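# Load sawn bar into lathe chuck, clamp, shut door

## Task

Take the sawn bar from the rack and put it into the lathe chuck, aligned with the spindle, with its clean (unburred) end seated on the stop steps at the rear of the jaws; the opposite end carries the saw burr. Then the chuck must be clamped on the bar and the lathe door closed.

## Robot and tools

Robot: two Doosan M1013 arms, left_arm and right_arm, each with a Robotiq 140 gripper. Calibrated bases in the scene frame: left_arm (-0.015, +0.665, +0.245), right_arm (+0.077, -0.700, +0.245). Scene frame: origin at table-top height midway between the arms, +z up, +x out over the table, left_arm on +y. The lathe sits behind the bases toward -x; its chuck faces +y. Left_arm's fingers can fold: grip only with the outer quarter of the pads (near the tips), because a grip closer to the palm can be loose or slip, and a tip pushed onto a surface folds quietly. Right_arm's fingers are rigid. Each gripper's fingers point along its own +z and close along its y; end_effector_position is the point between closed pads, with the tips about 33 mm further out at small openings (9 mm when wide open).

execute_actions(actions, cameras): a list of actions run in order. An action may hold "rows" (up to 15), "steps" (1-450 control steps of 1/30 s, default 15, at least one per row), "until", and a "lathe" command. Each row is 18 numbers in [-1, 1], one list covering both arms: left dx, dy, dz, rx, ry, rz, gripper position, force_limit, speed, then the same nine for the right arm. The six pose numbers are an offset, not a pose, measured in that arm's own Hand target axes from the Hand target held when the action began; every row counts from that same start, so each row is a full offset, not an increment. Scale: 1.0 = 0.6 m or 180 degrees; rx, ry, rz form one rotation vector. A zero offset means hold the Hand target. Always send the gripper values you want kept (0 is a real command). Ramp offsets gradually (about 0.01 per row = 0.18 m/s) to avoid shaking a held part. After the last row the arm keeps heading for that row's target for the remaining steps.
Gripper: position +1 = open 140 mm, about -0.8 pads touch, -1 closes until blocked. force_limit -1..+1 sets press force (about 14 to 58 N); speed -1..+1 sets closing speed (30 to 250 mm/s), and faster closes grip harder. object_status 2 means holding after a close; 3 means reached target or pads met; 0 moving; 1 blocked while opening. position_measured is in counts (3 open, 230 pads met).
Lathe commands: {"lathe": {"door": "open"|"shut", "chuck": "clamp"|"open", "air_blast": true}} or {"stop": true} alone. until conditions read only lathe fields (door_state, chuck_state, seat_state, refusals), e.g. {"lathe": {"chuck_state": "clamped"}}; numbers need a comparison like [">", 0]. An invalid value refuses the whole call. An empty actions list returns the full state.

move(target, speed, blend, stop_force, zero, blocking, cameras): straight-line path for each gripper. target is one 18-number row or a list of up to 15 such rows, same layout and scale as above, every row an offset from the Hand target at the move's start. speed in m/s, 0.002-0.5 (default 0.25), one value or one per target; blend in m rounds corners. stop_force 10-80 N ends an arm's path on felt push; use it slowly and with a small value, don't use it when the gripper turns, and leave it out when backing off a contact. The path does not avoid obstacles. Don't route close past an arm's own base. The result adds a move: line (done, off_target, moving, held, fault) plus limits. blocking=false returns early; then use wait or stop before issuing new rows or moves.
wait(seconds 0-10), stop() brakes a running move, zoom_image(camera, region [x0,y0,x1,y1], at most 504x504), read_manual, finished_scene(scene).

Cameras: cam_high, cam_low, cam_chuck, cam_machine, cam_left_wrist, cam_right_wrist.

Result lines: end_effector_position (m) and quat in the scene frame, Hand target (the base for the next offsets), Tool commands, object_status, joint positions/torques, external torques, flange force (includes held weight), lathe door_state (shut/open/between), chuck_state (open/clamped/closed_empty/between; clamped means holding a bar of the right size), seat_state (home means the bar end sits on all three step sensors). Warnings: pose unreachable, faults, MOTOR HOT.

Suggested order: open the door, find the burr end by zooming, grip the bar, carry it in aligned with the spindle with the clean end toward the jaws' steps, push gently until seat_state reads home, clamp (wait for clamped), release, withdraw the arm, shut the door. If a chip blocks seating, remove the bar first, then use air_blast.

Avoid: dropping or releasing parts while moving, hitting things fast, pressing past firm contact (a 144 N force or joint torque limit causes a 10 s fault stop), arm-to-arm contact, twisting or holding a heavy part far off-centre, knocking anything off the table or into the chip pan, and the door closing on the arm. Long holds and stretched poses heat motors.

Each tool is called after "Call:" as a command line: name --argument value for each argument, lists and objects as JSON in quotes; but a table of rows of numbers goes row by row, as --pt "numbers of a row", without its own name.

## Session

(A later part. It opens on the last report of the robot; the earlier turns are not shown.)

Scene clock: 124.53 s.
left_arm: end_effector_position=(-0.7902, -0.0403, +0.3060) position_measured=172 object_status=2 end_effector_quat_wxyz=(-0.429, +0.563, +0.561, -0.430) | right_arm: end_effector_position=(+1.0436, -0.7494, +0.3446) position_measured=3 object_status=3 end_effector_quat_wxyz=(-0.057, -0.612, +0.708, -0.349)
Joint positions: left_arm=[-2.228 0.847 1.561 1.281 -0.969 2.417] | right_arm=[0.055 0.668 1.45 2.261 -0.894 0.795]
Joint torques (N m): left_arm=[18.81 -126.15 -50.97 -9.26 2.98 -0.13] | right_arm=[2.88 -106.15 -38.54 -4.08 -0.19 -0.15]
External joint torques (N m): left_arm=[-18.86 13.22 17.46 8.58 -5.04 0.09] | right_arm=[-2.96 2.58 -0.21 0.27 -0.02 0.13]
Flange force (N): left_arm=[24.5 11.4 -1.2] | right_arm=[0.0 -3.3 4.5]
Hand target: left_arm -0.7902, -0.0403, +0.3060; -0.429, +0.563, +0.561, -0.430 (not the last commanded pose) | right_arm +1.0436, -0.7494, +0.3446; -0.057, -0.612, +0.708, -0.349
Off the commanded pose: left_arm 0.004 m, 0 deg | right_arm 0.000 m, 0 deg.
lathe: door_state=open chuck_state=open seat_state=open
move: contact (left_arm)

Call:
execute_actions --actions '[{"lathe":{"chuck":"clamp"},"steps":90,"until":{"lathe":{"chuck_state":"clamped"}}}]' --cameras '["cam_chuck","cam_left_wrist"]'

Scene clock: 131.87 s.
left_arm: end_effector_position=(-0.7903, -0.0401, +0.3059) position_measured=172 object_status=2 end_effector_quat_wxyz=(-0.429, +0.563, +0.561, -0.430) | right_arm: end_effector_position=(+1.0436, -0.7494, +0.3446) position_measured=3 object_status=3 end_effector_quat_wxyz=(-0.057, -0.612, +0.708, -0.349)
Joint positions: left_arm=[-2.229 0.847 1.561 1.281 -0.968 2.417] | right_arm=[0.055 0.668 1.45 2.261 -0.894 0.795]
Joint torques (N m): left_arm=[67.05 -151.05 -44.98 -10.18 0.29 -0.19] | right_arm=[2.66 -105.82 -38.8 -4.19 -0.13 -0.15]
External joint torques (N m): left_arm=[-66.89 38.23 11.54 9.49 -2.34 0.14] | right_arm=[-2.75 2.6 0.24 0.4 -0.08 0.13]
Flange force (N): left_arm=[21.8 20.2 74.8] | right_arm=[0.1 -2.3 4.2]
Hand target: left_arm -0.7902, -0.0403, +0.3060; -0.429, +0.563, +0.561, -0.430 (not the last commanded pose) | right_arm +1.0436, -0.7494, +0.3446; -0.057, -0.612, +0.708, -0.349
Tool commands: left_gripper/position=-1.0 left_gripper/force_limit=+0.6 left_gripper/speed=-1.0 right_gripper/position=+1.0 right_gripper/force_limit=+1.0 right_gripper/speed=+1.0
Off the commanded pose: left_arm 0.004 m, 0 deg | right_arm 0.000 m, 0 deg.
lathe: door_state=open chuck_state=clamped seat_state=home
camera_calibration:
cam_left_wrist: T_world_to_cam=[[0.267032, -0.0145532, -0.963578, 0.517071], [0.323005, -0.940696, 0.103721, 0.187572], [-0.907944, -0.338937, -0.246496, -0.516139], [0, 0, 0, 1]]
Images, in order: cam_chuck, cam_left_wrist.

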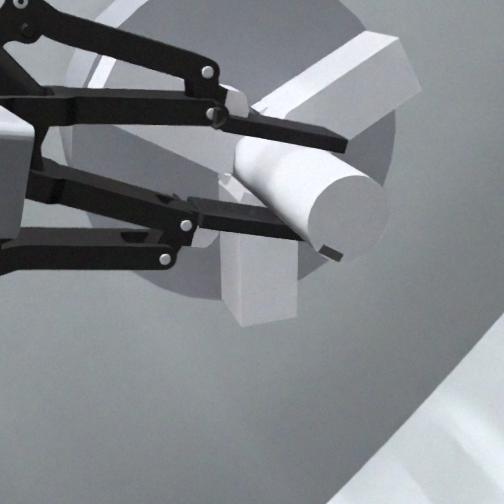

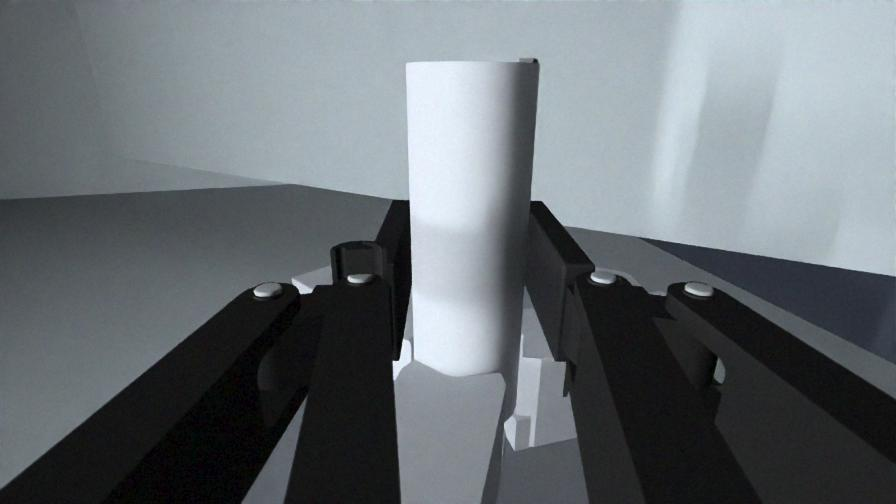

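Call:
execute_actions --actions '[{"rows":[[0,0,0,0,0,0,0.3,0.6,-1,0,0,0,0,0,0,1,1,1]],"steps":75}]' --cameras '["cam_chuck"]'

Call:
move --pt "0.01 0 -0.2 0 0 0 0.3 0.6 -1 0 0 0 0 0 0 1 1 1" --pt "0.2 0 -0.58 0 0 0 0.3 0.6 -1 0 0 0 0 0 0 1 1 1" --speed '[0.1,0.22]' --blend '[0.04,0]' --cameras '["cam_chuck","cam_machine"]'

Scene clock: 135.70 s.
Off the commanded pose: left_arm 0.000 m, 0 deg | right_arm 0.000 m, 0 deg.
lathe: door_state=open chuck_state=clamped seat_state=home
Images, in order: cam_chuck.

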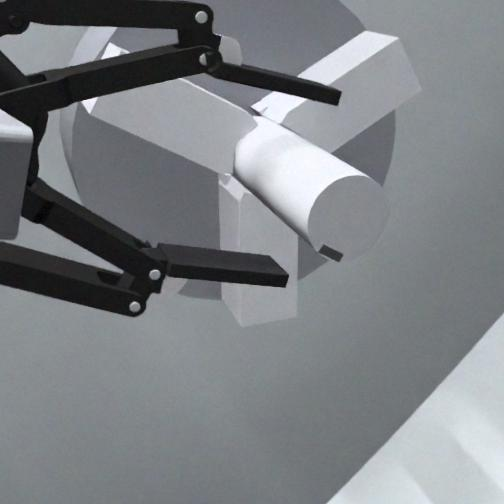

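Scene clock: 138.50 s.
left_arm: end_effector_position=(-0.4542, +0.0793, +0.3970) position_measured=91 object_status=3 end_effector_quat_wxyz=(-0.429, +0.563, +0.561, -0.430) | right_arm: end_effector_position=(+1.0436, -0.7494, +0.3446) position_measured=3 object_status=3 end_effector_quat_wxyz=(-0.057, -0.612, +0.708, -0.349)
Joint positions: left_arm=[-1.873 0.478 2.071 1.51 -1.208 2.53] | right_arm=[0.055 0.668 1.45 2.261 -0.894 0.795]
Joint torques (N m): left_arm=[0.91 -78.85 -27.99 -1.64 -2.15 0.13] | right_arm=[2.88 -105.69 -38.79 -4.22 -0.11 -0.22]
External joint torques (N m): left_arm=[-1.07 2.43 -0.19 0.33 -0.06 -0.17] | right_arm=[-2.76 1.99 0.07 0.41 -0.1 0.19]
Flange force (N): left_arm=[-2.8 2.5 2.6] | right_arm=[0.5 -2.1 3.6]
Hand target: left_arm -0.4542, +0.0793, +0.3970; -0.429, +0.563, +0.561, -0.430 | right_arm +1.0436, -0.7494, +0.3446; -0.057, -0.612, +0.708, -0.349
Off the commanded pose: left_arm 0.000 m, 0 deg | right_arm 0.000 m, 0 deg.
lathe: door_state=open chuck_state=clamped seat_state=home
move: done
Images, in order: cam_chuck, cam_machine.

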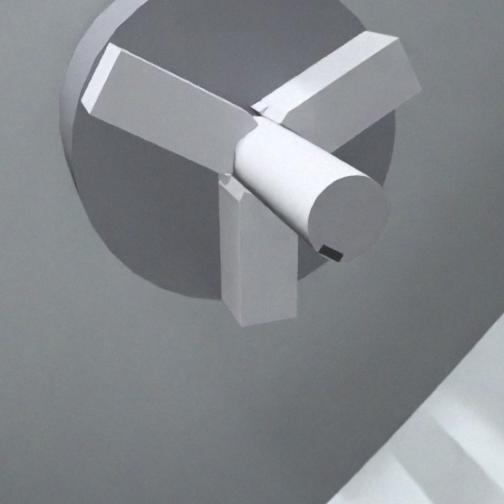

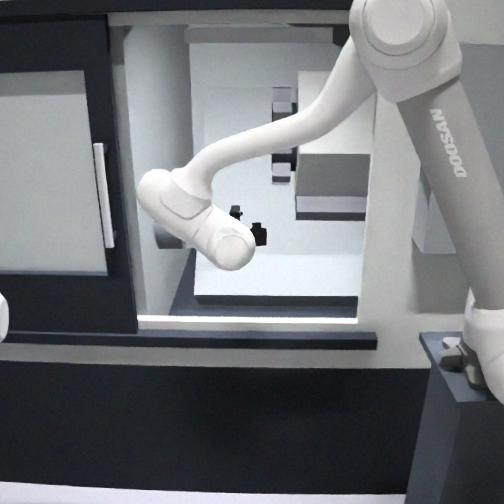

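Call:
move --target '[-0.133,0.159,-0.914,-0.4167,0,0,0.3,0.6,-1,0,0,0,0,0,0,1,1,1]' --speed 0.25 --cameras '["cam_machine"]'

Call:
execute_actions --actions '[{"lathe":{"door":"shut"},"steps":240,"until":{"lathe":{"door_state":"shut"}}}]' --cameras '["cam_machine","cam_chuck"]'

Scene clock: 142.57 s.
Off the commanded pose: left_arm 0.000 m, 0 deg | right_arm 0.000 m, 0 deg.
lathe: door_state=open chuck_state=clamped seat_state=home
move: done
Images, in order: cam_machine.

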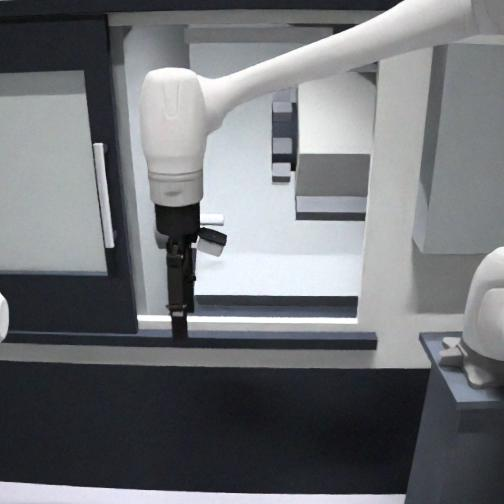

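Scene clock: 144.73 s.
left_arm: end_effector_position=(+0.0999, -0.0014, +0.4493) position_measured=91 object_status=3 end_effector_quat_wxyz=(+0.003, +0.708, +0.706, +0.000) | right_arm: end_effector_position=(+1.0436, -0.7494, +0.3446) position_measured=3 object_status=3 end_effector_quat_wxyz=(-0.057, -0.612, +0.708, -0.349)
Joint positions: left_arm=[-1.498 0.258 1.708 3.146 -1.171 1.688] | right_arm=[0.055 0.668 1.45 2.261 -0.894 0.795]
Joint torques (N m): left_arm=[-0.88 -69.61 -38.93 -4.22 0.15 0.17] | right_arm=[2.91 -106.02 -38.78 -4.22 -0.17 -0.2]
External joint torques (N m): left_arm=[1.07 2.82 -0.67 0.18 -0.2 -0.17] | right_arm=[-3.11 2.56 0.07 0.42 -0.04 0.17]
Flange force (N): left_arm=[-5.4 2.3 0.7] | right_arm=[0.3 -2.6 4.5]
Hand target: left_arm +0.0999, -0.0014, +0.4493; +0.003, +0.708, +0.706, +0.000 | right_arm +1.0436, -0.7494, +0.3446; -0.057, -0.612, +0.708, -0.349
Tool commands: left_gripper/position=+0.3 left_gripper/force_limit=+0.6 left_gripper/speed=-1.0 right_gripper/position=+1.0 right_gripper/force_limit=+1.0 right_gripper/speed=+1.0
Off the commanded pose: left_arm 0.000 m, 0 deg | right_arm 0.000 m, 0 deg.
lathe: door_state=shut chuck_state=clamped seat_state=home
Images, in order: cam_chuck, cam_machine.

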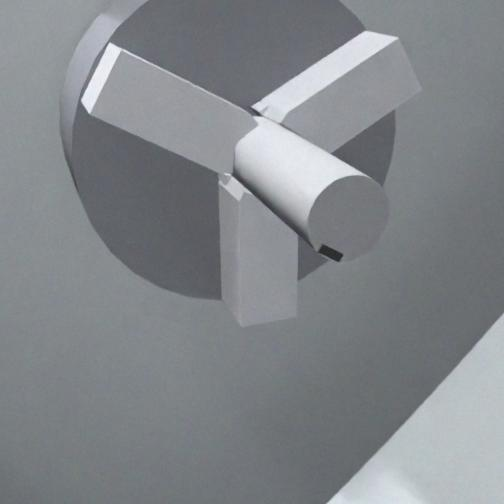

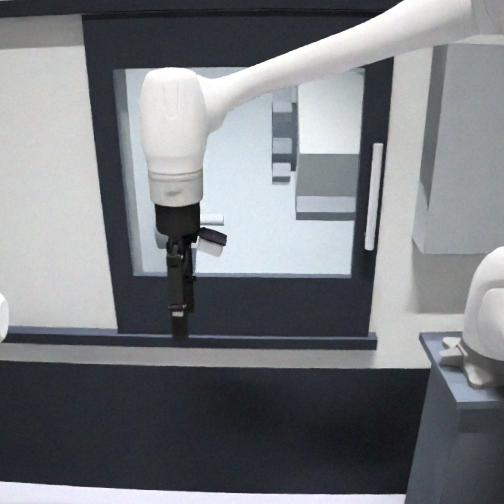

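Call:
finished_scene --scene 2

The scene is finished: the task was done.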